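# Place two yellow wire connectors into the steel junction box

## Task

Take yellow wire connectors from the lid of the tool case and get two of them into the steel junction box. A single yellow one in the box earns only partial credit. The task fails if any other connector is in the box at all, including a third yellow one, whether a gripper still holds it or not.

## Robot and tools

Robot: two arms, left_arm and right_arm, each ending in a two-finger gripper with a wrist camera. The fingers point along the gripper's +z axis and spread along its y axis. end_effector_position is the spot between the finger pads, roughly 1 cm short of the tips.

Frames: the scene frame has its origin at table-top height, halfway between the nominal arm bases, with +z up, +x reaching out over the table, and left_arm on the +y side. Image left and right do not match these arm names. Calibrated bases in the scene frame: left_arm at (-0.007, +0.254, +0.014) m, quat_wxyz (+1.000, 0, 0, -0.008); right_arm at (+0.017, -0.338, +0.003) m, quat_wxyz (+1.000, 0, 0, -0.021). Both have up as +z. Every reported hand pose, velocity and target is in that arm's own base frame. Reported positions and orientations may be off by a few cm.

Command row (shared by execute_actions and move): one flat list of 14 numbers, each in [-1, 1], always covering both arms: dx, dy, dz, rx, ry, rz, opening for left_arm, then the same seven for right_arm. The six pose numbers are an offset, not a pose, taken from that arm's Hand target as it was when the action or move began, along that Hand target's own axes. Scale: 1.0 = 0.6 m for dx, dy, dz and 180 degrees for rotation; rx, ry, rz form a single rotation vector. Opening is absolute: +1 fully open (0.094 m), -1 closed. Sending all six pose zeros re-requests the current Hand target. An opening of 0 is a real command (half open), so to keep a gripper unchanged, repeat its present command.

execute_actions(actions, cameras): actions is a list of actions; each action is a table of up to 15 rows, one row per control step of 1/30 s. If fewer than 15 rows are given, the last row is held to fill 15 steps. All rows in an action count from the action's starting Hand target, not from the prior row, and each new action starts from the updated target, so repeating an offset keeps moving. An empty list just reports state and images. cameras: list of names, null or ["all"] for all, [] for none; an unknown name invalidates the call.

move(target, speed, blend, opening_speed, blocking, cameras): target is one 14-number row or a list of up to 15 rows; every row is an offset from the same starting Hand targets. Each gripper follows a straight line at up to speed m/s (0.002 to 4.3, default 0.25; rotation up to twice that in rad/s), with one value overall or one per target. Paths last at least 0.5 s and are cut off at 10 s. blend (m) rounds corners between listed targets. opening_speed (per second on the -1..1 scale, at least 0.2) makes finger changes gradual; use a low value on parts that could squash. Openings of the first row start immediately; openings of later rows are applied after arrival, with all arms pausing. blocking=false returns after about 0.5 s while the move continues. Paths ignore obstacles and the other arm, grippers lag and can overshoot speed, and faster contact hits harder. Avoid paths close to an arm's own base, which can flip its shoulder posture; route around it.

The move result adds a move: line giving the ending (done, off_target, moving, held, fault, ...) and limits acted on: limits=paced means a commanded pose was clipped, limits=held means a safety check withheld steps. An arm not named in the ending is done: resting within 10 mm and 2 degrees of its target. Neither done nor off_target tells you whether there is contact.

wait(seconds 0 to 10, cameras): lets time pass with last commands held; a running move continues. stop(cameras): brakes a running move. zoom_image(camera, region): camera is cam_left_wrist or cam_right_wrist; region [x0, y0, x1, y1] in pixels from the top-left, at most 504 by 504, of that camera's latest image. finished_scene(scene=1): ends the scene permanently; the box must hold the right connectors with no robot help.

Images: cam_left_wrist then cam_right_wrist, each 896x504, with pinhole+radial calibration given per camera; wrist camera poses follow the arm's joint readings and may lag during motion.

Reading results: Hand target is your last commanded pose after clipping; next offsets start there. The gripper often rests a centimetre or so short of it from friction or weight; waiting does not fix that, but any new command, even zeros, re-asks, and you may add the missing distance. Orientation commands are clipped to within 40 degrees of the measured orientation each step. grip_measured uses the opening scale; empty it can read up to about 2.7 mm wide, and on a squeezed hard part about 3 mm narrower (small or round parts narrower still). It tracks the command up to the force limit, so it never shows the moment of contact. To release, command well above grip_measured. Joint velocities reading within noise means that arm is still. Joint torques follow the joint order; numbers 3 and 4 wrap at ±28 N m. Joint ranges (rad): waist ±2.880, shoulder 0 to 3.142, elbow 0 to 3.019, wrist pitch -1.693 to 1.571, wrist yaw ±1.571, wrist roll ±2.094.

Avoid: dropping parts or opening while they move, fast impacts and hard pressing, any hit or squeeze between the two arms (including closing on the other gripper's fingers), which can fail the task, and knocking anything off the table or leaving it there. The clearance check may block a gripper near the other arm's forearm but not gripper-to-gripper contact. An arm blocked by an object keeps pushing until you command its target back past the gripper. Holding loads, stretched poses or unreachable targets heat motors; a MOTOR HOT line warns at 85 °C, and at 100 °C that arm goes limp and drops for 30 to 60 s or more. Loose objects may occasionally be nudged by outside pushes.

Each tool is called after "Request:" as name([rows], argument=value, ...), one row to a line, values as JSON.

## Session

Request:
execute_actions(actions=[])

Scene clock: 0.00 s.
left_arm: end_effector_position=(+0.5005, -0.3528, +0.2458) grip_measured=+1.000 end_effector_quat_wxyz=(+0.133, +0.355, +0.909, -0.175) | right_arm: end_effector_position=(+0.8504, -0.0059, +0.3495) grip_measured=+1.000 end_effector_quat_wxyz=(+0.446, -0.139, +0.702, +0.537)
Joint positions: left_arm=[-0.53 1.737 1.68 -1.183 0.301 0.163 0.094] | right_arm=[-0.201 2.316 2.311 -0.083 -1.273 0.597 0.094]
Joint velocities: within noise
Joint torques (N m): no reading
Heat: left arm: hottest elbow 33 °C; right arm: hottest wrist pitch 36 °C.
Hand target: left_arm +0.5067, -0.3565, +0.2641; +0.153, +0.356, +0.904, -0.178 | right_arm +0.8536, -0.0065, +0.3495; +0.449, -0.142, +0.701, +0.536
Tool commands: left_gripper/opening=+1.0 right_gripper/opening=+1.0

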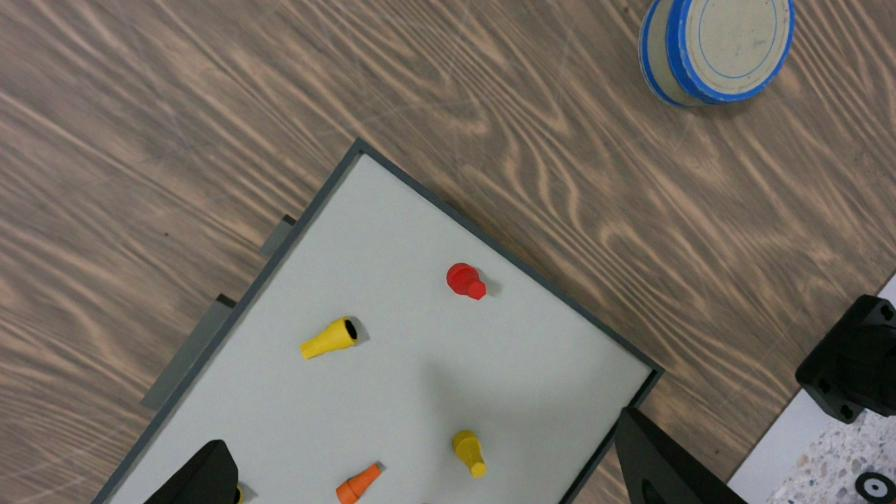

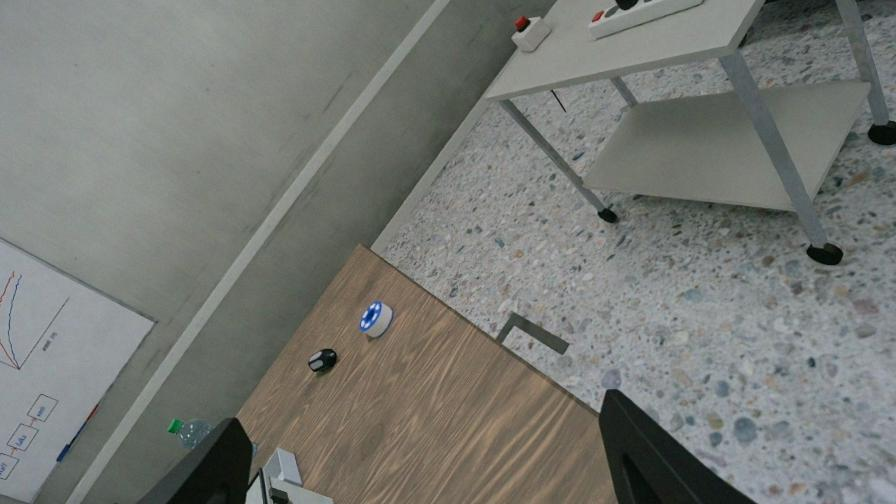

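Request:
move(target=[-0.1,-0.053,-0.222,-0.074,0.132,-0.016,1,0,0,0,0,0,0,1])

Scene clock: 30.70 s.
left_arm: end_effector_position=(+0.5046, -0.3508, +0.3846) grip_measured=+1.000 end_effector_quat_wxyz=(+0.135, +0.343, +0.929, -0.035) | right_arm: end_effector_position=(+0.8504, -0.0059, +0.3495) grip_measured=+1.000 end_effector_quat_wxyz=(+0.446, -0.139, +0.702, +0.537)
Joint positions: left_arm=[-0.606 1.857 2.251 -1.685 0.001 0.101 0.094] | right_arm=[-0.201 2.316 2.311 -0.083 -1.273 0.597 0.094]
Joint velocities: within noise
Joint torques (N m): left_arm=[-1.55 -13.92 13.55 0.17 -0.09 -0.24] | right_arm=[-1.32 -27.05 10.97 2.02 -0.01 -0.11]
Heat: left arm: hottest elbow 39 °C; right arm: hottest shoulder 37 °C.
Hand target: left_arm +0.5065, -0.3561, +0.4136; -0.001, +0.343, +0.939, +0.000 | right_arm +0.8536, -0.0065, +0.3495; +0.449, -0.142, +0.701, +0.536
Off the commanded pose: left_arm 0.030 m, 16 deg | right_arm 0.003 m, 1 deg.
joint sent to its limit (left arm) — joint 4 (wrist pitch), lower limit. The joint targets are off in orientation, not in position.
move: off_target (left_arm)
camera_calibration:
cam_left_wrist: T_world_to_cam=[[-0.690648, -0.72314, 0.00857737, 0.0885823], [-0.690797, 0.663175, 0.288093, 0.521977], [-0.21402, 0.193046, -0.957564, 0.644804], [0, 0, 0, 1]] pos_world=[0.55976, -0.406581, 0.466303]

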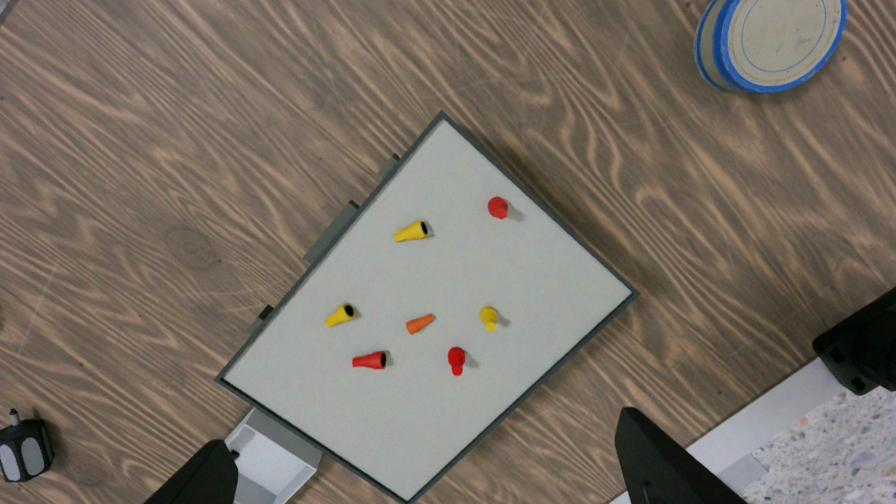

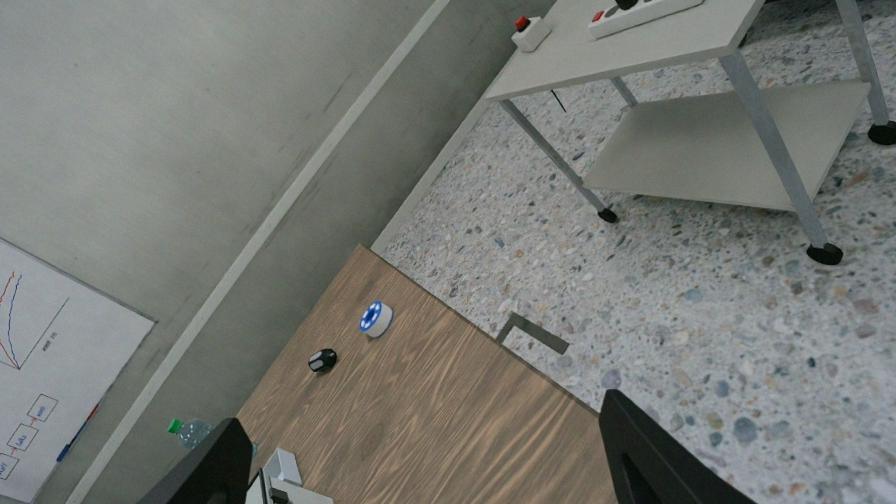

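Request:
move(target=[0.335,0.241,0.133,0,0,-0.167,1,0,0,0,0,0,0,1], cameras=["cam_left_wrist"])

Scene clock: 45.60 s.
left_arm: end_effector_position=(+0.4526, -0.1174, +0.3287) grip_measured=+1.000 end_effector_quat_wxyz=(+0.025, +0.093, +0.995, -0.004) | right_arm: end_effector_position=(+0.8504, -0.0059, +0.3495) grip_measured=+1.000 end_effector_quat_wxyz=(+0.446, -0.139, +0.702, +0.537)
Joint positions: left_arm=[-0.253 1.54 1.706 -1.685 0 -0.067 0.094] | right_arm=[-0.201 2.316 2.311 -0.083 -1.273 0.597 0.094]
Joint velocities: within noise
Joint torques (N m): left_arm=[-1.08 -11.22 8.03 -0.21 -0.07 -0.23] | right_arm=[-1.26 -26.99 10.97 2.02 -0.01 -0.11]
Heat: left arm: hottest elbow 43 °C; right arm: hottest elbow 39 °C.
Hand target: left_arm +0.4457, -0.1159, +0.3342; +0.000, +0.087, +0.996, +0.001 | right_arm +0.8536, -0.0065, +0.3495; +0.449, -0.142, +0.701, +0.536
Off the commanded pose: left_arm 0.009 m, 3 deg | right_arm 0.003 m, 1 deg.
joint sent to its limit (left arm) — joint 4 (wrist pitch), lower limit. The joint targets are off in orientation, not in position.
move: off_target (left_arm)
camera_calibration:
cam_left_wrist: T_world_to_cam=[[-0.232451, -0.971272, 0.0509594, -0.0285486], [-0.839573, 0.22683, 0.493625, 0.295873], [-0.491003, 0.0719592, -0.868181, 0.616831], [0, 0, 0, 1]] pos_world=[0.544637, -0.139228, 0.390925]
Images, in order (width x height): cam_left_wrist 896x504.

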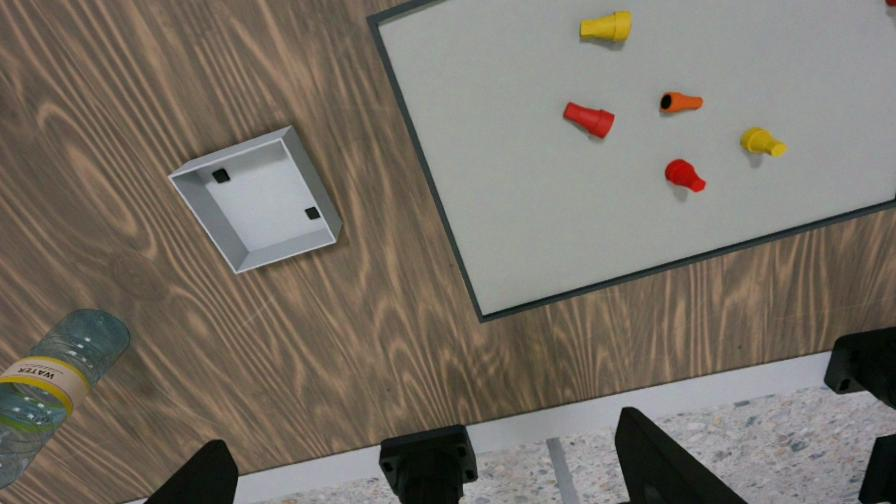

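Request:
move(target=[-0.1275,-0.1755,0.19,0,0,0.486,0.2,0,0,0,0,0,0,1], cameras=["cam_left_wrist"], speed=0.5)

Scene clock: 70.37 s.
left_arm: end_effector_position=(+0.4883, -0.2244, +0.2025) grip_measured=+0.202 end_effector_quat_wxyz=(-0.027, +0.746, +0.665, -0.009) | right_arm: end_effector_position=(+0.8504, -0.0059, +0.3495) grip_measured=+1.000 end_effector_quat_wxyz=(+0.446, -0.139, +0.702, +0.537)
Joint positions: left_arm=[-0.431 1.792 1.694 -1.53 -0.004 1.255 0.056] | right_arm=[-0.201 2.316 2.311 -0.083 -1.273 0.597 0.094]
Joint velocities: within noise
Joint torques (N m): left_arm=[-1.2 -12.92 12.33 0.06 0.2 0.05] | right_arm=[-1.26 -26.99 10.96 2.02 -0.01 -0.11]
Heat: left arm: hottest elbow 44 °C; right arm: hottest elbow 41 °C.
Hand target: left_arm +0.5027, -0.2329, +0.2200; -0.001, +0.752, +0.659, +0.000 | right_arm +0.8536, -0.0065, +0.3495; +0.449, -0.142, +0.701, +0.536
Off the commanded pose: left_arm 0.024 m, 3 deg | right_arm 0.003 m, 1 deg.
move: off_target (left_arm)
camera_calibration:
cam_left_wrist: T_world_to_cam=[[-0.981861, 0.159314, 0.102801, 0.491342], [0.189553, 0.812408, 0.551419, 0.0296643], [0.00433232, 0.560903, -0.82787, 0.392255], [0, 0, 0, 1]] pos_world=[0.475107, -0.322394, 0.257868]
Images, in order (width x height): cam_left_wrist 896x504.

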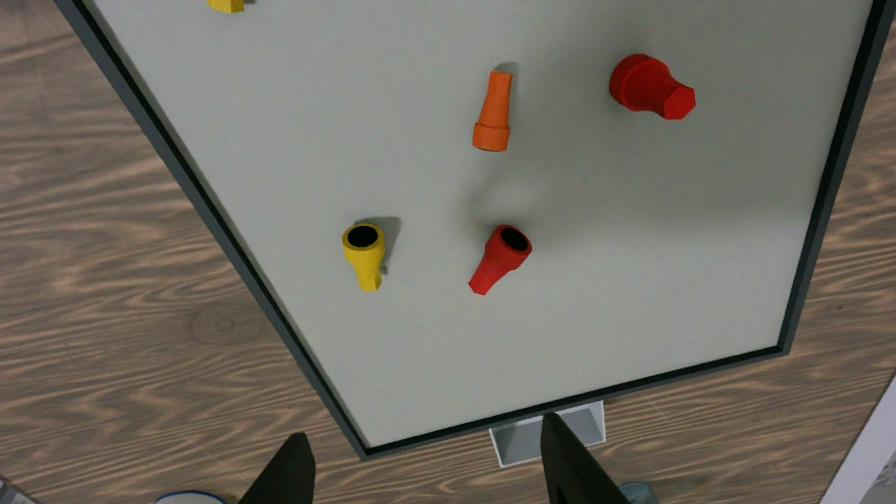

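Request:
move(target=[-0.0157,0.0294,0.0875,0,0,0,-0.2,0,0,0,0,0,0,1], cameras=["cam_left_wrist"])

Scene clock: 83.00 s.
left_arm: end_effector_position=(+0.5148, -0.2374, +0.1611) grip_measured=-0.198 end_effector_quat_wxyz=(-0.013, +0.747, +0.664, -0.004) | right_arm: end_effector_position=(+0.8504, -0.0059, +0.3495) grip_measured=+1.000 end_effector_quat_wxyz=(+0.446, -0.139, +0.702, +0.537)
Joint positions: left_arm=[-0.432 1.868 1.694 -1.425 -0.004 1.256 0.038] | right_arm=[-0.201 2.316 2.311 -0.083 -1.273 0.597 0.094]
Joint velocities: within noise
Joint torques (N m): left_arm=[-1.67 -14.1 9.46 0.23 0.2 -0.04] | right_arm=[-1.26 -26.99 10.99 2.02 -0.01 -0.11]
Heat: left arm: hottest elbow 49 °C; right arm: hottest shoulder 41 °C.
Hand target: left_arm +0.5189, -0.2445, +0.1675; -0.001, +0.752, +0.659, +0.000 | right_arm +0.8536, -0.0065, +0.3495; +0.449, -0.142, +0.701, +0.536
Off the commanded pose: left_arm 0.010 m, 2 deg | right_arm 0.003 m, 1 deg.
move: done
camera_calibration:
cam_left_wrist: T_world_to_cam=[[-0.983861, 0.162273, 0.0753937, 0.529936], [0.176901, 0.818833, 0.546094, 0.066962], [0.0268812, 0.550618, -0.834324, 0.352153], [0, 0, 0, 1]] pos_world=[0.500072, -0.334727, 0.217289]
Images, in order (width x height): cam_left_wrist 896x504.

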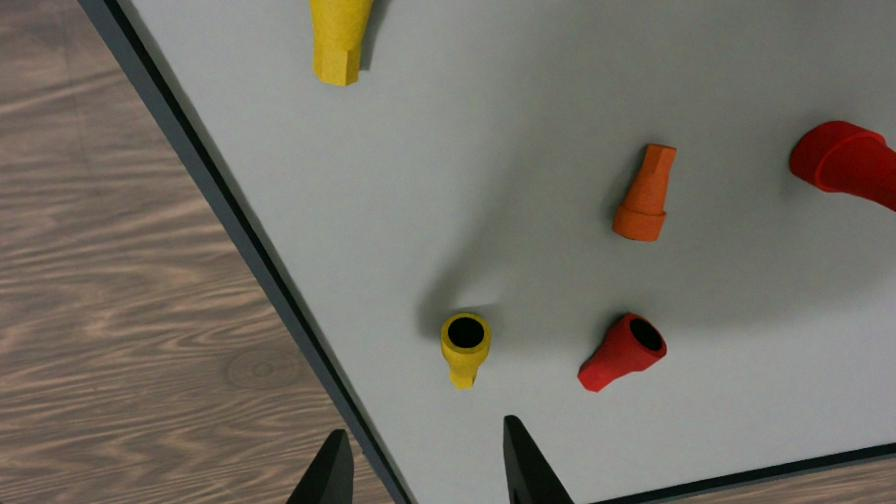

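Request:
move(target=[-0.0026,-0.0198,0.035,0,0,0,-0.2,0,0,0,0,0,0,1], cameras=["cam_left_wrist"], speed=0.12)

Scene clock: 93.83 s.
left_arm: end_effector_position=(+0.5092, -0.2404, +0.1383) grip_measured=-0.198 end_effector_quat_wxyz=(-0.012, +0.750, +0.661, -0.003) | right_arm: end_effector_position=(+0.8504, -0.0059, +0.3495) grip_measured=+1.000 end_effector_quat_wxyz=(+0.446, -0.139, +0.702, +0.537)
Joint positions: left_arm=[-0.441 1.868 1.633 -1.361 -0.003 1.256 0.038] | right_arm=[-0.201 2.316 2.311 -0.083 -1.273 0.597 0.094]
Joint velocities: within noise
Joint torques (N m): left_arm=[-1.61 -15.38 7.72 0.2 0.19 -0.13] | right_arm=[-1.32 -26.99 10.96 2.02 -0.01 -0.11]
Heat: left arm: hottest elbow 50 °C; right arm: hottest elbow 42 °C.
Hand target: left_arm +0.5069, -0.2444, +0.1464; -0.001, +0.752, +0.659, +0.000 | right_arm +0.8536, -0.0065, +0.3495; +0.449, -0.142, +0.701, +0.536
Off the commanded pose: left_arm 0.009 m, 1 deg | right_arm 0.003 m, 1 deg.
move: done
camera_calibration:
cam_left_wrist: T_world_to_cam=[[-0.982608, 0.171072, 0.0722242, 0.52845], [0.182525, 0.818251, 0.545114, 0.0798988], [0.0341561, 0.548816, -0.835245, 0.330816], [0, 0, 0, 1]] pos_world=[0.493376, -0.337337, 0.194591]
Images, in order (width x height): cam_left_wrist 896x504.

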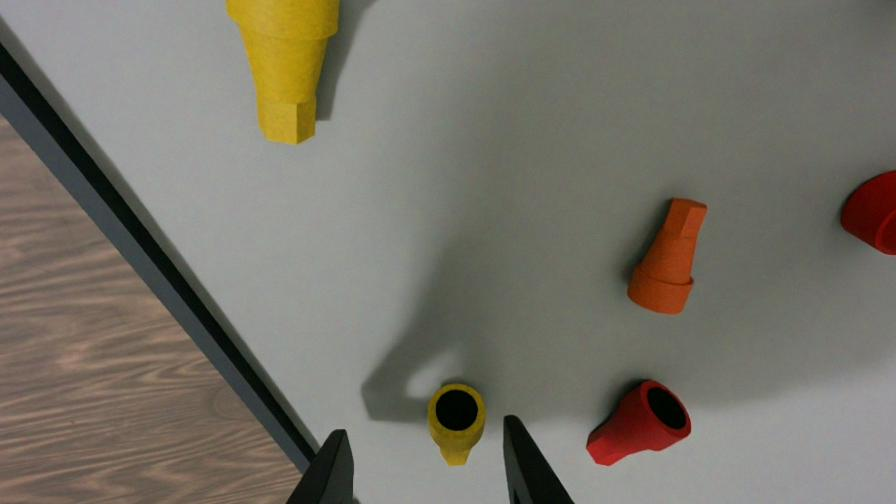

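Request:
move(target=[0.0053,-0.0107,0.0175,0,0,0,-0.2,0,0,0,0,0,0,1], cameras=["cam_left_wrist"], speed=0.06)

Scene clock: 103.57 s.
left_arm: end_effector_position=(+0.5029, -0.2374, +0.1289) grip_measured=-0.198 end_effector_quat_wxyz=(-0.011, +0.750, +0.661, -0.003) | right_arm: end_effector_position=(+0.8504, -0.0059, +0.3495) grip_measured=+1.000 end_effector_quat_wxyz=(+0.446, -0.139, +0.702, +0.537)
Joint positions: left_arm=[-0.441 1.855 1.589 -1.328 -0.003 1.256 0.038] | right_arm=[-0.201 2.316 2.311 -0.083 -1.273 0.597 0.094]
Joint velocities: within noise
Joint torques (N m): left_arm=[-1.49 -14.97 7.6 0.24 0.19 -0.11] | right_arm=[-1.26 -26.93 10.97 2.03 -0.01 -0.11]
Heat: left arm: hottest elbow 49 °C; right arm: hottest shoulder 42 °C.
Hand target: left_arm +0.5009, -0.2404, +0.1361; -0.001, +0.752, +0.659, +0.000 | right_arm +0.8536, -0.0065, +0.3495; +0.449, -0.142, +0.701, +0.536
Off the commanded pose: left_arm 0.008 m, 1 deg | right_arm 0.003 m, 1 deg.
move: done
camera_calibration:
cam_left_wrist: T_world_to_cam=[[-0.982741, 0.171069, 0.0703895, 0.522729], [0.181534, 0.818717, 0.544746, 0.0843879], [0.03556, 0.548123, -0.835642, 0.32078], [0, 0, 0, 1]] pos_world=[0.486981, -0.334339, 0.185293]
Images, in order (width x height): cam_left_wrist 896x504.

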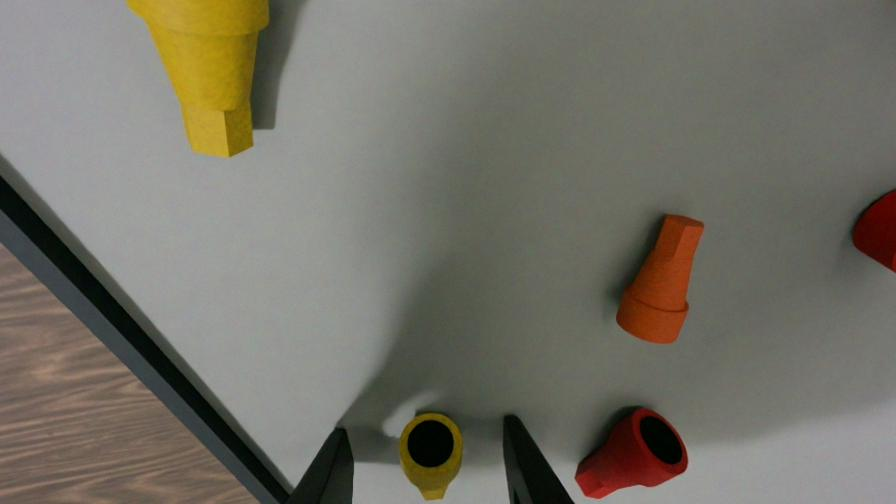

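Request:
move([
  [0,0,0.006,0,0,0,-0.2,0,0,0,0,0,0,1],
  [0,0,0.006,0,0,0,-0.8,0,0,0,0,0,0,1],
], cameras=["cam_left_wrist"], speed=0.04, opening_speed=0.6)

Scene clock: 112.60 s.
left_arm: end_effector_position=(+0.5043, -0.2381, +0.1284) grip_measured=-0.768 end_effector_quat_wxyz=(-0.007, +0.750, +0.661, -0.001) | right_arm: end_effector_position=(+0.8504, -0.0059, +0.3495) grip_measured=+1.000 end_effector_quat_wxyz=(+0.446, -0.139, +0.702, +0.537)
Joint positions: left_arm=[-0.441 1.854 1.586 -1.317 -0.003 1.256 0.011] | right_arm=[-0.201 2.316 2.311 -0.083 -1.273 0.597 0.094]
Joint velocities: within noise
Joint torques (N m): left_arm=[-1.44 -14.74 7.38 0.18 0.19 -0.11] | right_arm=[-1.26 -26.93 10.97 2 -0.01 -0.11]
Heat: left arm: hottest elbow 47 °C; right arm: hottest shoulder 42 °C.
Hand target: left_arm +0.5010, -0.2404, +0.1324; -0.001, +0.752, +0.659, +0.000 | right_arm +0.8536, -0.0065, +0.3495; +0.449, -0.142, +0.701, +0.536
Off the commanded pose: left_arm 0.006 m, 1 deg | right_arm 0.003 m, 1 deg.
move: done
camera_calibration:
cam_left_wrist: T_world_to_cam=[[-0.983261, 0.171332, 0.0619912, 0.525734], [0.177254, 0.820736, 0.543115, 0.0878462], [0.0421748, 0.545012, -0.837367, 0.316828], [0, 0, 0, 1]] pos_world=[0.488, -0.334849, 0.184999]
Images, in order (width x height): cam_left_wrist 896x504.

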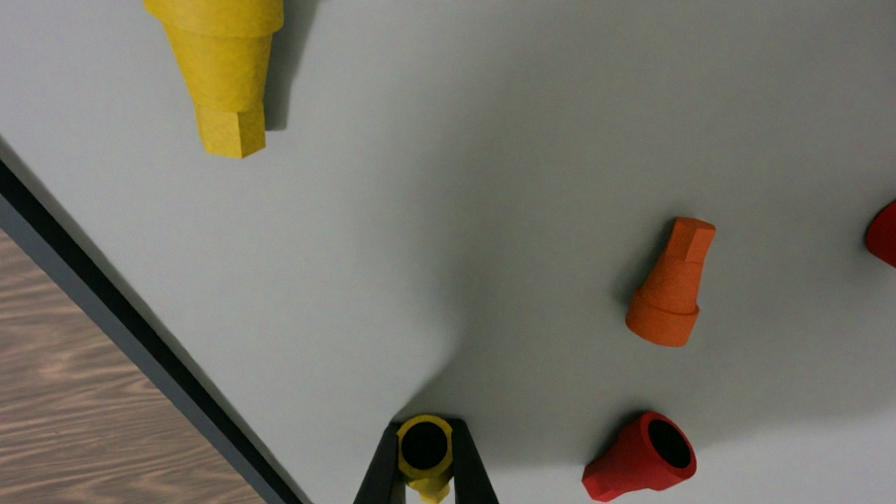

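Request:
move([
  [0,0,-0.1,0,0,0,-0.88,0,0,0,0,0,0,1],
  [0.435,-0.1865,-0.09,0,0,-0.208,-0.88,0,0,0,0,0,0,1],
], cameras=["cam_left_wrist"], speed=0.3, blend=[0.02,0])

Scene clock: 125.40 s.
left_arm: end_effector_position=(+0.4248, +0.0345, +0.1840) grip_measured=-0.770 end_effector_quat_wxyz=(-0.008, +0.502, +0.865, -0.004) | right_arm: end_effector_position=(+0.8504, -0.0059, +0.3495) grip_measured=+1.000 end_effector_quat_wxyz=(+0.446, -0.139, +0.702, +0.537)
Joint positions: left_arm=[0.081 1.487 1.266 -1.367 -0.002 1.133 0.011] | right_arm=[-0.201 2.316 2.311 -0.083 -1.273 0.597 0.094]
Joint velocities: within noise
Joint torques (N m): left_arm=[-1.26 -9.88 7.77 0.23 0.14 -0.18] | right_arm=[-1.32 -26.93 10.99 2.02 0 -0.11]
Heat: left arm: hottest elbow 47 °C; right arm: hottest elbow 43 °C.
Hand target: left_arm +0.4240, +0.0328, +0.1867; -0.001, +0.500, +0.866, +0.000 | right_arm +0.8536, -0.0065, +0.3495; +0.449, -0.142, +0.701, +0.536
Off the commanded pose: left_arm 0.003 m, 1 deg | right_arm 0.003 m, 1 deg.
move: done
camera_calibration:
cam_left_wrist: T_world_to_cam=[[-0.888628, -0.454014, 0.0648893, 0.378158], [-0.349609, 0.762155, 0.544879, 0.0735585], [-0.296838, 0.461509, -0.836, 0.364851], [0, 0, 0, 1]] pos_world=[0.47006, -0.052756, 0.240397]
Images, in order (width x height): cam_left_wrist 896x504.

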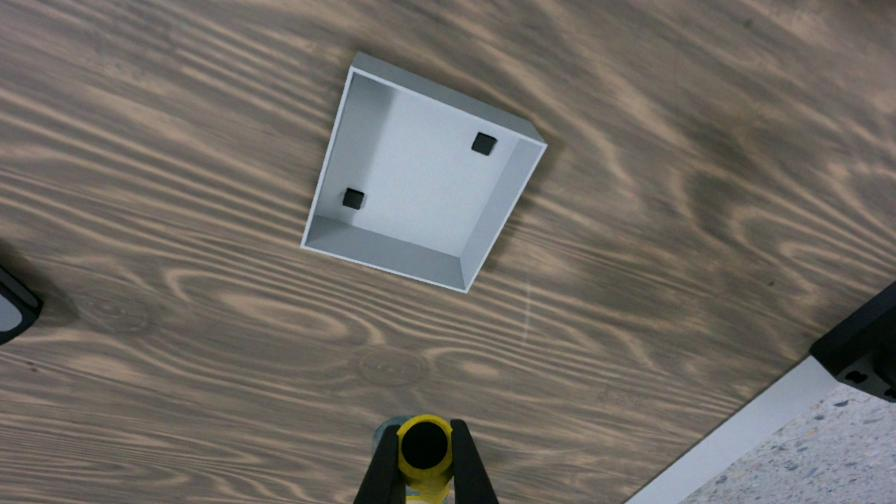

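Request:
move(target=[0,0,0.26,0,0,0,-0.88,0,0,0,0,0,0,1], cameras=["cam_left_wrist"], speed=0.2)

Scene clock: 133.60 s.
left_arm: end_effector_position=(+0.4228, +0.0343, +0.0322) grip_measured=-0.770 end_effector_quat_wxyz=(-0.004, +0.502, +0.865, -0.001) | right_arm: end_effector_position=(+0.8504, -0.0059, +0.3495) grip_measured=+1.000 end_effector_quat_wxyz=(+0.446, -0.139, +0.702, +0.537)
Joint positions: left_arm=[0.081 1.644 1.014 -0.948 -0.002 1.133 0.011] | right_arm=[-0.201 2.316 2.311 -0.083 -1.273 0.597 0.094]
Joint velocities: within noise
Joint torques (N m): left_arm=[-1.2 -9.35 6.72 0.29 0.14 -0.17] | right_arm=[-1.26 -26.99 10.99 2.04 -0.01 -0.11]
Heat: left arm: hottest elbow 47 °C; right arm: hottest shoulder 43 °C.
Hand target: left_arm +0.4239, +0.0330, +0.0307; -0.001, +0.500, +0.866, +0.000 | right_arm +0.8536, -0.0065, +0.3495; +0.449, -0.142, +0.701, +0.536
Off the commanded pose: left_arm 0.002 m, 0 deg | right_arm 0.003 m, 1 deg.
move: done
camera_calibration:
cam_left_wrist: T_world_to_cam=[[-0.889262, -0.454034, 0.0553807, 0.386751], [-0.355166, 0.761717, 0.54189, 0.158194], [-0.288221, 0.462212, -0.838623, 0.233773], [0, 0, 0, 1]] pos_world=[0.467486, -0.052954, 0.0889049]
Images, in order (width x height): cam_left_wrist 896x504.

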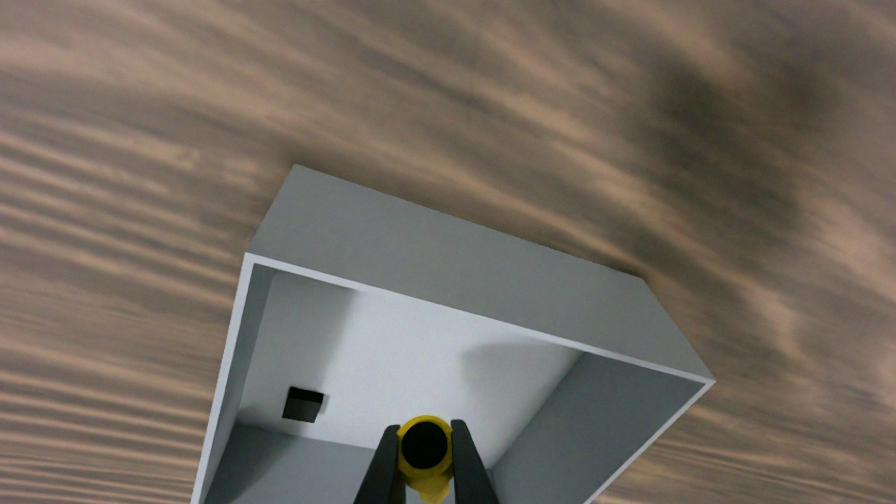

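Request:
move(target=[0,0,0.035,0,0,0,-0.88,0,0,0,0,0,0,1], cameras=["cam_left_wrist"], speed=0.08)

Scene clock: 138.53 s.
left_arm: end_effector_position=(+0.4246, +0.0345, +0.0135) grip_measured=-0.770 end_effector_quat_wxyz=(-0.001, +0.502, +0.865, +0.001) | right_arm: end_effector_position=(+0.8504, -0.0059, +0.3495) grip_measured=+1.000 end_effector_quat_wxyz=(+0.446, -0.139, +0.702, +0.537)
Joint positions: left_arm=[0.081 1.677 0.996 -0.89 -0.002 1.133 0.011] | right_arm=[-0.201 2.316 2.311 -0.083 -1.273 0.597 0.094]
Joint velocities: within noise
Joint torques (N m): left_arm=[-1.26 -9.35 6.32 0.27 0.14 -0.17] | right_arm=[-1.26 -26.93 10.96 2 -0.01 -0.11]
Heat: left arm: hottest elbow 47 °C; right arm: hottest shoulder 43 °C.
Hand target: left_arm +0.4238, +0.0330, +0.0097; -0.001, +0.500, +0.866, +0.000 | right_arm +0.8536, -0.0065, +0.3495; +0.449, -0.142, +0.701, +0.536
Off the commanded pose: left_arm 0.004 m, 0 deg | right_arm 0.003 m, 1 deg.
move: done
camera_calibration:
cam_left_wrist: T_world_to_cam=[[-0.889593, -0.454073, 0.0494177, 0.389737], [-0.358675, 0.761457, 0.53994, 0.170393], [-0.282802, 0.462602, -0.840251, 0.216331], [0, 0, 0, 1]] pos_world=[0.469002, -0.0528528, 0.0705101]
Images, in order (width x height): cam_left_wrist 896x504.

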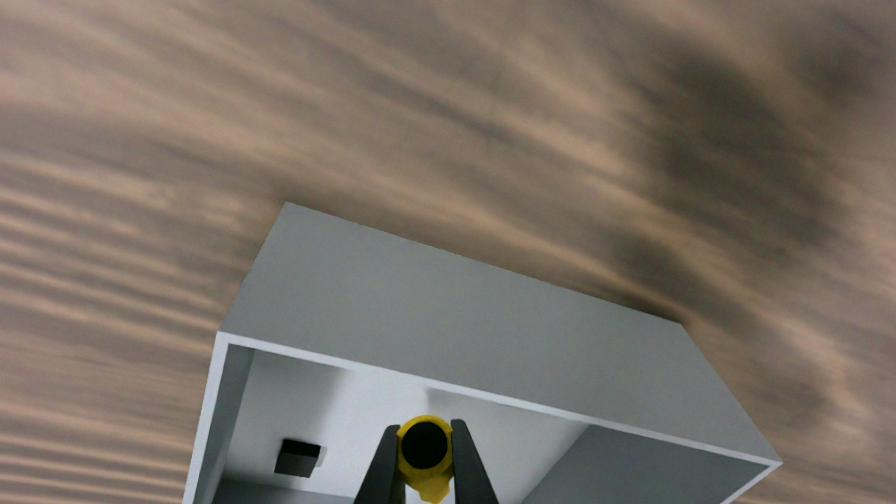

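Request:
move([
  [0,0,0.0135,0,0,0,-0.88,0,0,0,0,0,0,1],
  [0,0,0.0135,0,0,0,-0.4,0,0,0,0,0,0,1],
], cameras=["cam_left_wrist"], speed=0.04, opening_speed=1.0)

Scene clock: 147.40 s.
left_arm: end_effector_position=(+0.4254, +0.0345, +0.0064) grip_measured=-0.402 end_effector_quat_wxyz=(+0.000, +0.502, +0.865, +0.002) | right_arm: end_effector_position=(+0.8504, -0.0059, +0.3495) grip_measured=+1.000 end_effector_quat_wxyz=(+0.446, -0.139, +0.702, +0.537)
Joint positions: left_arm=[0.081 1.69 0.989 -0.868 -0.002 1.133 0.028] | right_arm=[-0.201 2.316 2.311 -0.083 -1.273 0.597 0.094]
Joint velocities: within noise
Joint torques (N m): left_arm=[-1.2 -9.17 6.16 0.29 0.14 -0.18] | right_arm=[-1.32 -26.99 10.97 2.03 -0.01 -0.1]
Heat: left arm: hottest elbow 46 °C; right arm: hottest shoulder 43 °C.
Hand target: left_arm +0.4238, +0.0330, +0.0016; -0.001, +0.500, +0.866, +0.000 | right_arm +0.8536, -0.0065, +0.3495; +0.449, -0.142, +0.701, +0.536
Off the commanded pose: left_arm 0.005 m, 0 deg | right_arm 0.003 m, 1 deg.
move: done
camera_calibration:
cam_left_wrist: T_world_to_cam=[[-0.88977, -0.454025, 0.0466002, 0.390934], [-0.360261, 0.761344, 0.539043, 0.175109], [-0.280218, 0.462835, -0.840988, 0.209422], [0, 0, 0, 1]] pos_world=[0.46961, -0.0527522, 0.0635126]
Images, in order (width x height): cam_left_wrist 896x504.

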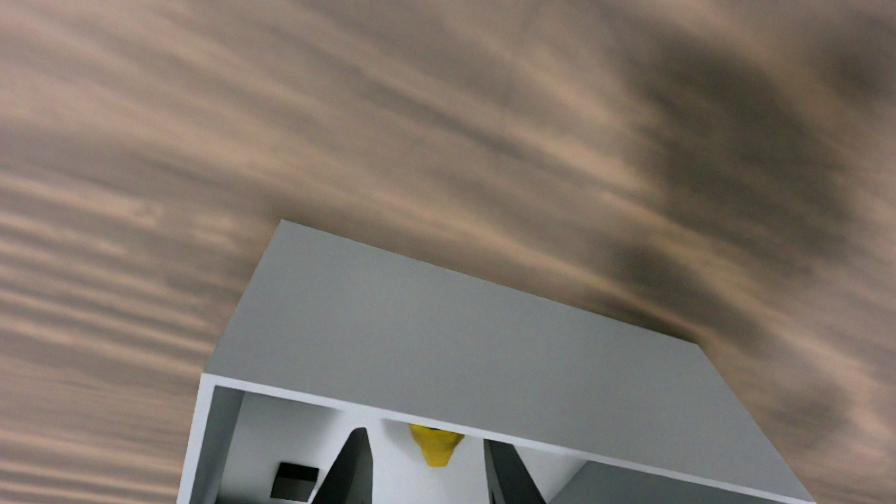

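Request:
move([
  [0,0,-0.33,0,0,0,-0.4,0,0,0,0,0,0,1],
  [-0.613,-0.1615,-0.284,0,0,0.287,-0.2,0,0,0,0,0,0,1],
], cameras=["cam_left_wrist"], speed=0.3, blend=[0.02,0])

Scene clock: 164.93 s.
left_arm: end_effector_position=(+0.5065, -0.3278, +0.1527) grip_measured=-0.202 end_effector_quat_wxyz=(-0.022, +0.826, +0.564, -0.009) | right_arm: end_effector_position=(+0.8504, -0.0059, +0.3495) grip_measured=+1.000 end_effector_quat_wxyz=(+0.446, -0.139, +0.702, +0.537)
Joint positions: left_arm=[-0.574 1.986 1.85 -1.483 -0.001 1.37 0.037] | right_arm=[-0.201 2.316 2.311 -0.083 -1.273 0.597 0.094]
Joint velocities: within noise
Joint torques (N m): left_arm=[-0.44 -14.68 13.39 -0.5 0.09 0.04] | right_arm=[-1.26 -26.93 10.97 2.02 -0.01 -0.11]
Heat: left arm: hottest elbow 45 °C; right arm: hottest shoulder 44 °C.
Hand target: left_arm +0.5237, -0.3342, +0.1716; -0.001, +0.828, +0.561, +0.000 | right_arm +0.8536, -0.0065, +0.3495; +0.449, -0.142, +0.701, +0.536
Off the commanded pose: left_arm 0.026 m, 3 deg | right_arm 0.003 m, 1 deg.
move: off_target (left_arm); target 2's new opening was sent with left_arm's hand 0.026 m and 3 deg from that target
camera_calibration:
cam_left_wrist: T_world_to_cam=[[-0.909206, 0.405029, 0.0964152, 0.575626], [0.389091, 0.74418, 0.542959, 0.0155602], [0.148164, 0.531176, -0.834206, 0.327284], [0, 0, 0, 1]] pos_world=[0.468817, -0.41857, 0.209075]
Images, in order (width x height): cam_left_wrist 896x504.

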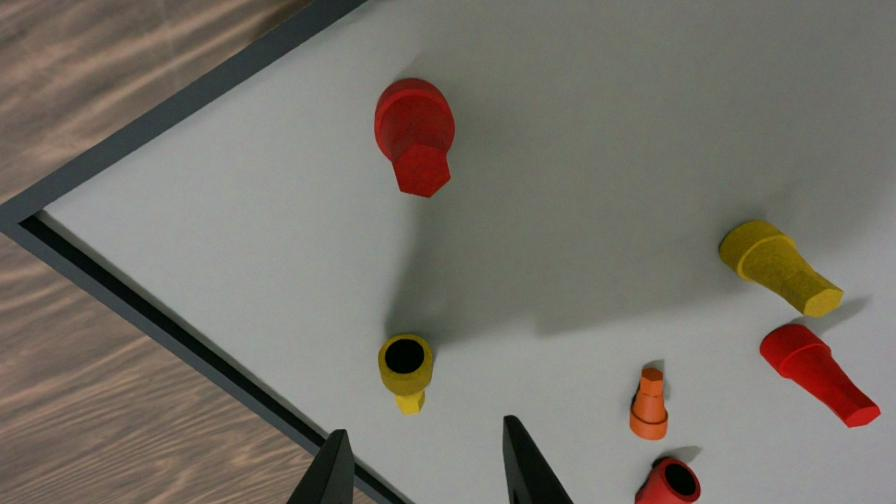

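Request:
move(target=[-0.0055,0.0022,0.036,0,0,0,-0.2,0,0,0,0,0,0,1], cameras=["cam_left_wrist"], speed=0.12)

Scene clock: 172.07 s.
left_arm: end_effector_position=(+0.5127, -0.3318, +0.1414) grip_measured=-0.202 end_effector_quat_wxyz=(-0.018, +0.826, +0.564, -0.007) | right_arm: end_effector_position=(+0.8504, -0.0059, +0.3495) grip_measured=+1.000 end_effector_quat_wxyz=(+0.446, -0.139, +0.702, +0.537)
Joint positions: left_arm=[-0.574 2.004 1.85 -1.455 -0.001 1.37 0.038] | right_arm=[-0.201 2.316 2.311 -0.083 -1.273 0.597 0.094]
Joint velocities: within noise
Joint torques (N m): left_arm=[-0.85 -15.21 10.93 0.16 0.1 -0.01] | right_arm=[-1.32 -26.93 10.97 2 -0.01 -0.11]
Heat: left arm: hottest elbow 49 °C; right arm: hottest shoulder 44 °C.
Hand target: left_arm +0.5237, -0.3378, +0.1499; -0.001, +0.828, +0.561, +0.000 | right_arm +0.8536, -0.0065, +0.3495; +0.449, -0.142, +0.701, +0.536
Off the commanded pose: left_arm 0.015 m, 2 deg | right_arm 0.003 m, 1 deg.
move: off_target (left_arm)
camera_calibration:
cam_left_wrist: T_world_to_cam=[[-0.909956, 0.405539, 0.086711, 0.585762], [0.384613, 0.747078, 0.542169, 0.0255897], [0.155091, 0.5267, -0.835784, 0.314253], [0, 0, 0, 1]] pos_world=[0.474437, -0.422184, 0.197982]
Images, in order (width x height): cam_left_wrist 896x504.

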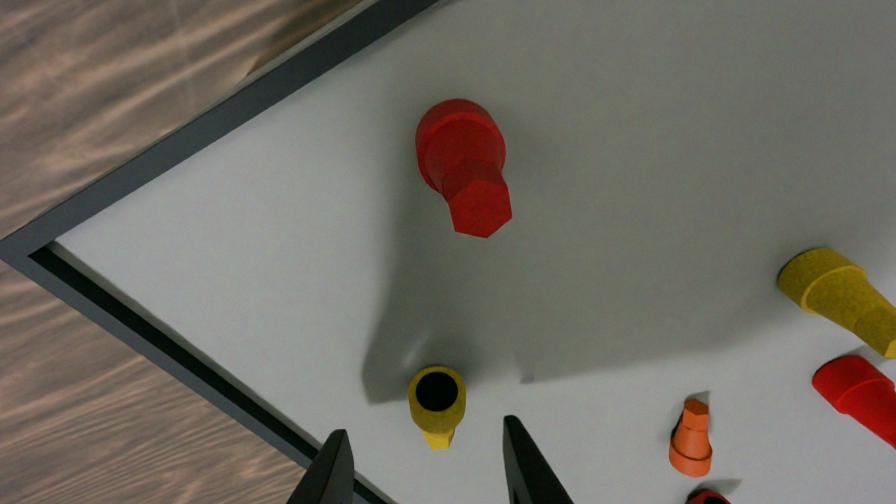

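Request:
move(target=[-0.0015,-0.0045,0.0235,0,0,0,-0.2,0,0,0,0,0,0,1], cameras=["cam_left_wrist"], speed=0.06)

Scene clock: 178.27 s.
left_arm: end_effector_position=(+0.5203, -0.3368, +0.1412) grip_measured=-0.202 end_effector_quat_wxyz=(+0.000, +0.826, +0.564, +0.000) | right_arm: end_effector_position=(+0.8504, -0.0059, +0.3495) grip_measured=+1.000 end_effector_quat_wxyz=(+0.446, -0.139, +0.702, +0.537)
Joint positions: left_arm=[-0.574 2.004 1.85 -1.418 -0.001 1.37 0.038] | right_arm=[-0.201 2.316 2.311 -0.083 -1.273 0.597 0.094]
Joint velocities: within noise
Joint torques (N m): left_arm=[-1.03 -15.21 8.06 0.24 0.11 -0.04] | right_arm=[-1.32 -27.05 10.99 2.02 -0.01 -0.11]
Heat: left arm: hottest elbow 51 °C; right arm: hottest shoulder 44 °C.
Hand target: left_arm +0.5209, -0.3376, +0.1358; -0.001, +0.828, +0.561, +0.000 | right_arm +0.8536, -0.0065, +0.3495; +0.449, -0.142, +0.701, +0.536
Off the commanded pose: left_arm 0.005 m, 0 deg | right_arm 0.003 m, 1 deg.
move: done
camera_calibration:
cam_left_wrist: T_world_to_cam=[[-0.912066, 0.406952, 0.0502591, 0.601483], [0.367861, 0.75792, 0.538735, 0.0393202], [0.181147, 0.50985, -0.840975, 0.297063], [0, 0, 0, 1]] pos_world=[0.480315, -0.426034, 0.19841]
Images, in order (width x height): cam_left_wrist 896x504.

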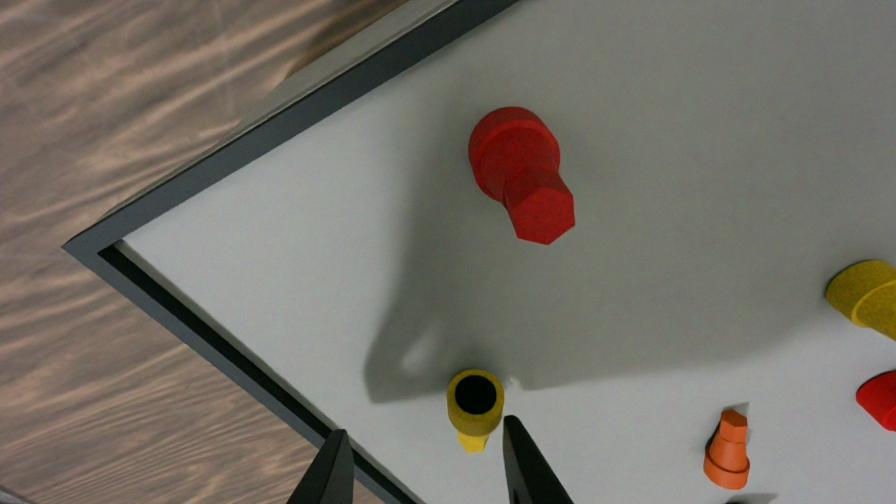

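Request:
move(target=[0,-0.014,0.018,0,0,0,-0.2,0,0,0,0,0,0,1], cameras=["cam_left_wrist"], speed=0.06)

Scene clock: 185.73 s.
left_arm: end_effector_position=(+0.5166, -0.3344, +0.1281) grip_measured=-0.202 end_effector_quat_wxyz=(+0.000, +0.826, +0.564, +0.000) | right_arm: end_effector_position=(+0.8504, -0.0059, +0.3495) grip_measured=+1.000 end_effector_quat_wxyz=(+0.446, -0.139, +0.702, +0.537)
Joint positions: left_arm=[-0.574 1.998 1.806 -1.379 -0.001 1.37 0.038] | right_arm=[-0.201 2.316 2.311 -0.083 -1.273 0.597 0.094]
Joint velocities: within noise
Joint torques (N m): left_arm=[-1.32 -16.03 7.12 0.27 0.11 -0.07] | right_arm=[-1.26 -26.93 10.97 2.02 -0.01 -0.11]
Heat: left arm: hottest elbow 50 °C; right arm: hottest shoulder 44 °C.
Hand target: left_arm +0.5130, -0.3344, +0.1251; -0.001, +0.828, +0.561, +0.000 | right_arm +0.8536, -0.0065, +0.3495; +0.449, -0.142, +0.701, +0.536
Off the commanded pose: left_arm 0.005 m, 0 deg | right_arm 0.003 m, 1 deg.
move: done
camera_calibration:
cam_left_wrist: T_world_to_cam=[[-0.91208, 0.406972, 0.0498386, 0.597889], [0.36768, 0.758056, 0.538667, 0.0461301], [0.181442, 0.509632, -0.841044, 0.28519], [0, 0, 0, 1]] pos_world=[0.476616, -0.423635, 0.18521]
Images, in order (width x height): cam_left_wrist 896x504.

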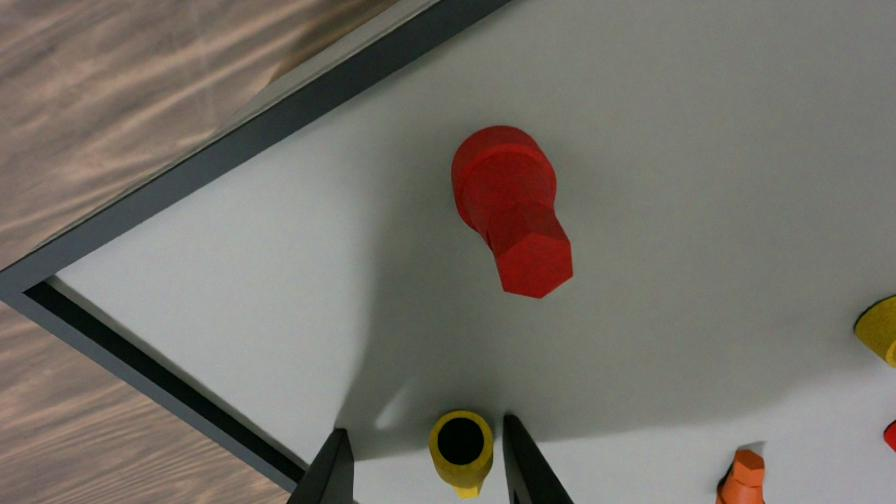

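Request:
move(target=[0,-0.0135,0,0,0,0,-0.2,0,0,0,0,0,0,1], cameras=["cam_left_wrist"], speed=0.06)

Scene clock: 191.83 s.
left_arm: end_effector_position=(+0.5122, -0.3315, +0.1279) grip_measured=-0.202 end_effector_quat_wxyz=(+0.003, +0.826, +0.564, +0.002) | right_arm: end_effector_position=(+0.8504, -0.0059, +0.3495) grip_measured=+1.000 end_effector_quat_wxyz=(+0.446, -0.139, +0.702, +0.537)
Joint positions: left_arm=[-0.574 1.978 1.774 -1.359 -0.001 1.37 0.038] | right_arm=[-0.201 2.316 2.311 -0.083 -1.273 0.597 0.094]
Joint velocities: within noise
Joint torques (N m): left_arm=[-1.49 -15.74 6.94 -0.05 0.11 -0.1] | right_arm=[-1.32 -26.93 10.97 2.03 -0.01 -0.11]
Heat: left arm: hottest elbow 50 °C; right arm: hottest shoulder 44 °C.
Hand target: left_arm +0.5055, -0.3315, +0.1251; -0.001, +0.828, +0.561, +0.000 | right_arm +0.8536, -0.0065, +0.3495; +0.449, -0.142, +0.701, +0.536
Off the commanded pose: left_arm 0.007 m, 1 deg | right_arm 0.003 m, 1 deg.
move: done
camera_calibration:
cam_left_wrist: T_world_to_cam=[[-0.912394, 0.407115, 0.0423513, 0.593822], [0.364224, 0.760321, 0.537822, 0.0482074], [0.186755, 0.506131, -0.841994, 0.280634], [0, 0, 0, 1]] pos_world=[0.471832, -0.420445, 0.185216]
Images, in order (width x height): cam_left_wrist 896x504.

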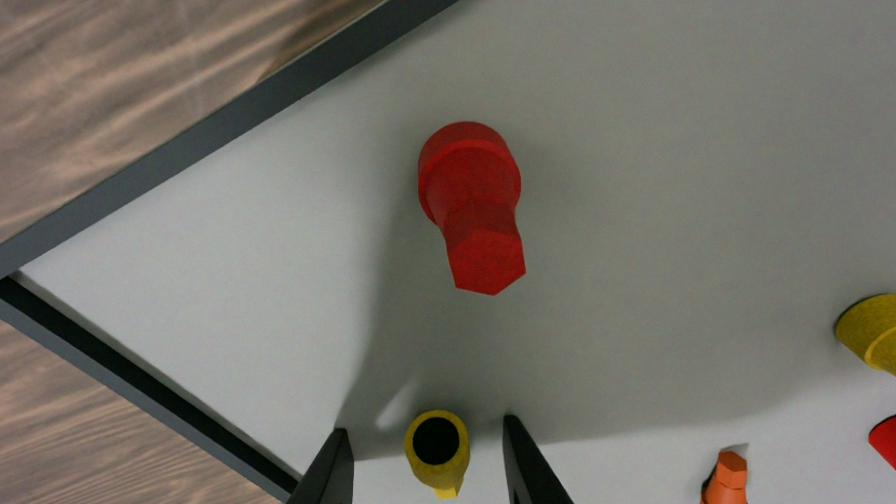

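Request:
move([
  [0,-0.004,0.002,0,0,0,-0.2,0,0,0,0,0,0,1],
  [0,-0.004,0.002,0,0,0,-0.85,0,0,0,0,0,0,1],
], cameras=["cam_left_wrist"], speed=0.04, opening_speed=0.6)

Scene clock: 201.03 s.
left_arm: end_effector_position=(+0.5102, -0.3302, +0.1279) grip_measured=-0.767 end_effector_quat_wxyz=(+0.004, +0.826, +0.564, +0.002) | right_arm: end_effector_position=(+0.8504, -0.0059, +0.3495) grip_measured=+1.000 end_effector_quat_wxyz=(+0.446, -0.139, +0.702, +0.537)
Joint positions: left_arm=[-0.574 1.971 1.763 -1.353 -0.001 1.37 0.011] | right_arm=[-0.201 2.316 2.311 -0.083 -1.273 0.597 0.094]
Joint velocities: within noise
Joint torques (N m): left_arm=[-1.61 -15.62 6.87 0.03 0.11 -0.11] | right_arm=[-1.26 -26.93 10.97 2 -0.01 -0.11]
Heat: left arm: hottest elbow 48 °C; right arm: hottest shoulder 44 °C.
Hand target: left_arm +0.5033, -0.3306, +0.1238; -0.001, +0.828, +0.561, +0.000 | right_arm +0.8536, -0.0065, +0.3495; +0.449, -0.142, +0.701, +0.536
Off the commanded pose: left_arm 0.008 m, 1 deg | right_arm 0.003 m, 1 deg.
move: done
camera_calibration:
cam_left_wrist: T_world_to_cam=[[-0.912456, 0.407135, 0.0408125, 0.591835], [0.363496, 0.760752, 0.537706, 0.0485671], [0.187871, 0.505468, -0.842144, 0.279628], [0, 0, 0, 1]] pos_world=[0.469835, -0.419247, 0.185218]
Images, in order (width x height): cam_left_wrist 896x504.

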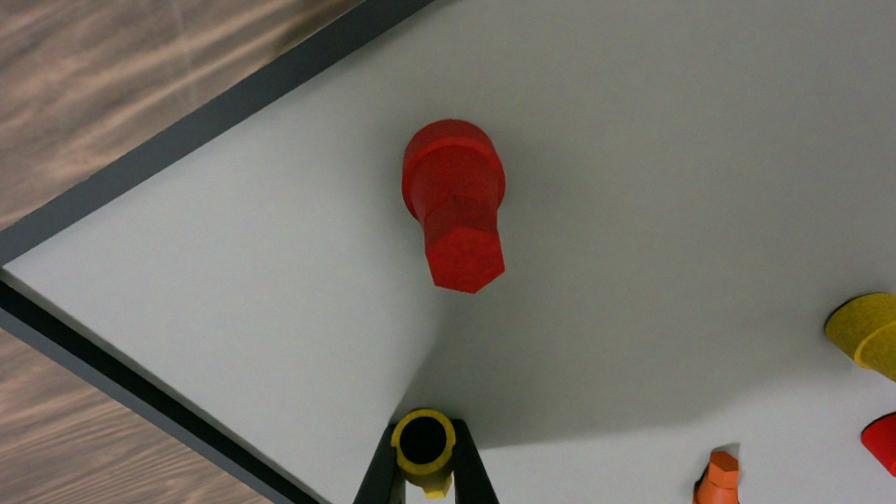

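Request:
move([
  [0,0,-0.12,0,0,0,-0.88,0,0,0,0,0,0,1],
  [0.4837,-0.3078,-0.1,0,0,-0.287,-0.88,0,0,0,0,0,0,1],
], cameras=["cam_left_wrist"], speed=0.3, blend=[0.02,0])

Scene clock: 213.90 s.
left_arm: end_effector_position=(+0.4401, +0.0086, +0.1803) grip_measured=-0.769 end_effector_quat_wxyz=(-0.009, +0.505, +0.863, -0.005) | right_arm: end_effector_position=(+0.8504, -0.0059, +0.3495) grip_measured=+1.000 end_effector_quat_wxyz=(+0.446, -0.139, +0.702, +0.537)
Joint positions: left_arm=[0.02 1.527 1.3 -1.365 -0.001 1.079 0.011] | right_arm=[-0.201 2.316 2.311 -0.083 -1.273 0.597 0.094]
Joint velocities: within noise
Joint torques (N m): left_arm=[-1.26 -10.64 7.72 0.25 0.09 -0.23] | right_arm=[-1.2 -26.93 10.99 2.02 0 -0.11]
Heat: left arm: hottest elbow 47 °C; right arm: hottest shoulder 44 °C.
Hand target: left_arm +0.4391, +0.0074, +0.1843; -0.001, +0.500, +0.866, +0.000 | right_arm +0.8536, -0.0065, +0.3495; +0.449, -0.142, +0.701, +0.536
Off the commanded pose: left_arm 0.004 m, 1 deg | right_arm 0.003 m, 1 deg.
move: done
camera_calibration:
cam_left_wrist: T_world_to_cam=[[-0.891421, -0.448155, 0.0672675, 0.381042], [-0.343201, 0.764551, 0.545597, 0.0976451], [-0.295941, 0.46327, -0.835344, 0.37769], [0, 0, 0, 1]] pos_world=[0.484955, -0.0788615, 0.236595]
Images, in order (width x height): cam_left_wrist 896x504.

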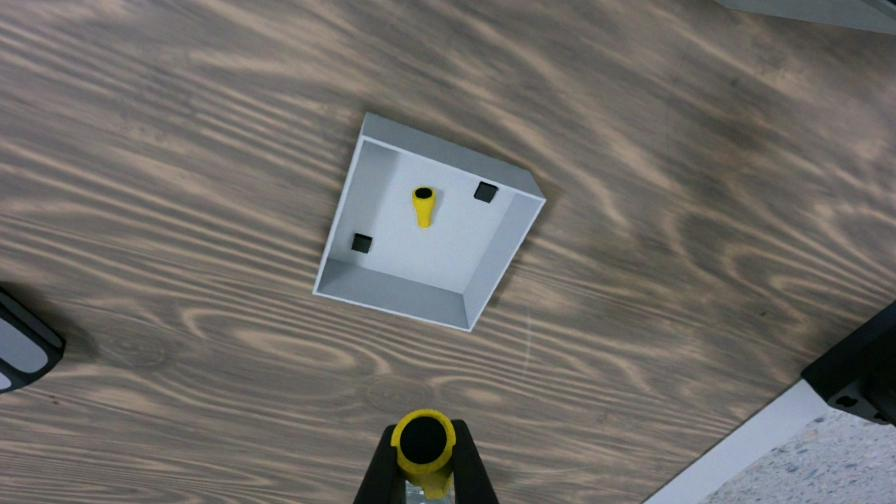

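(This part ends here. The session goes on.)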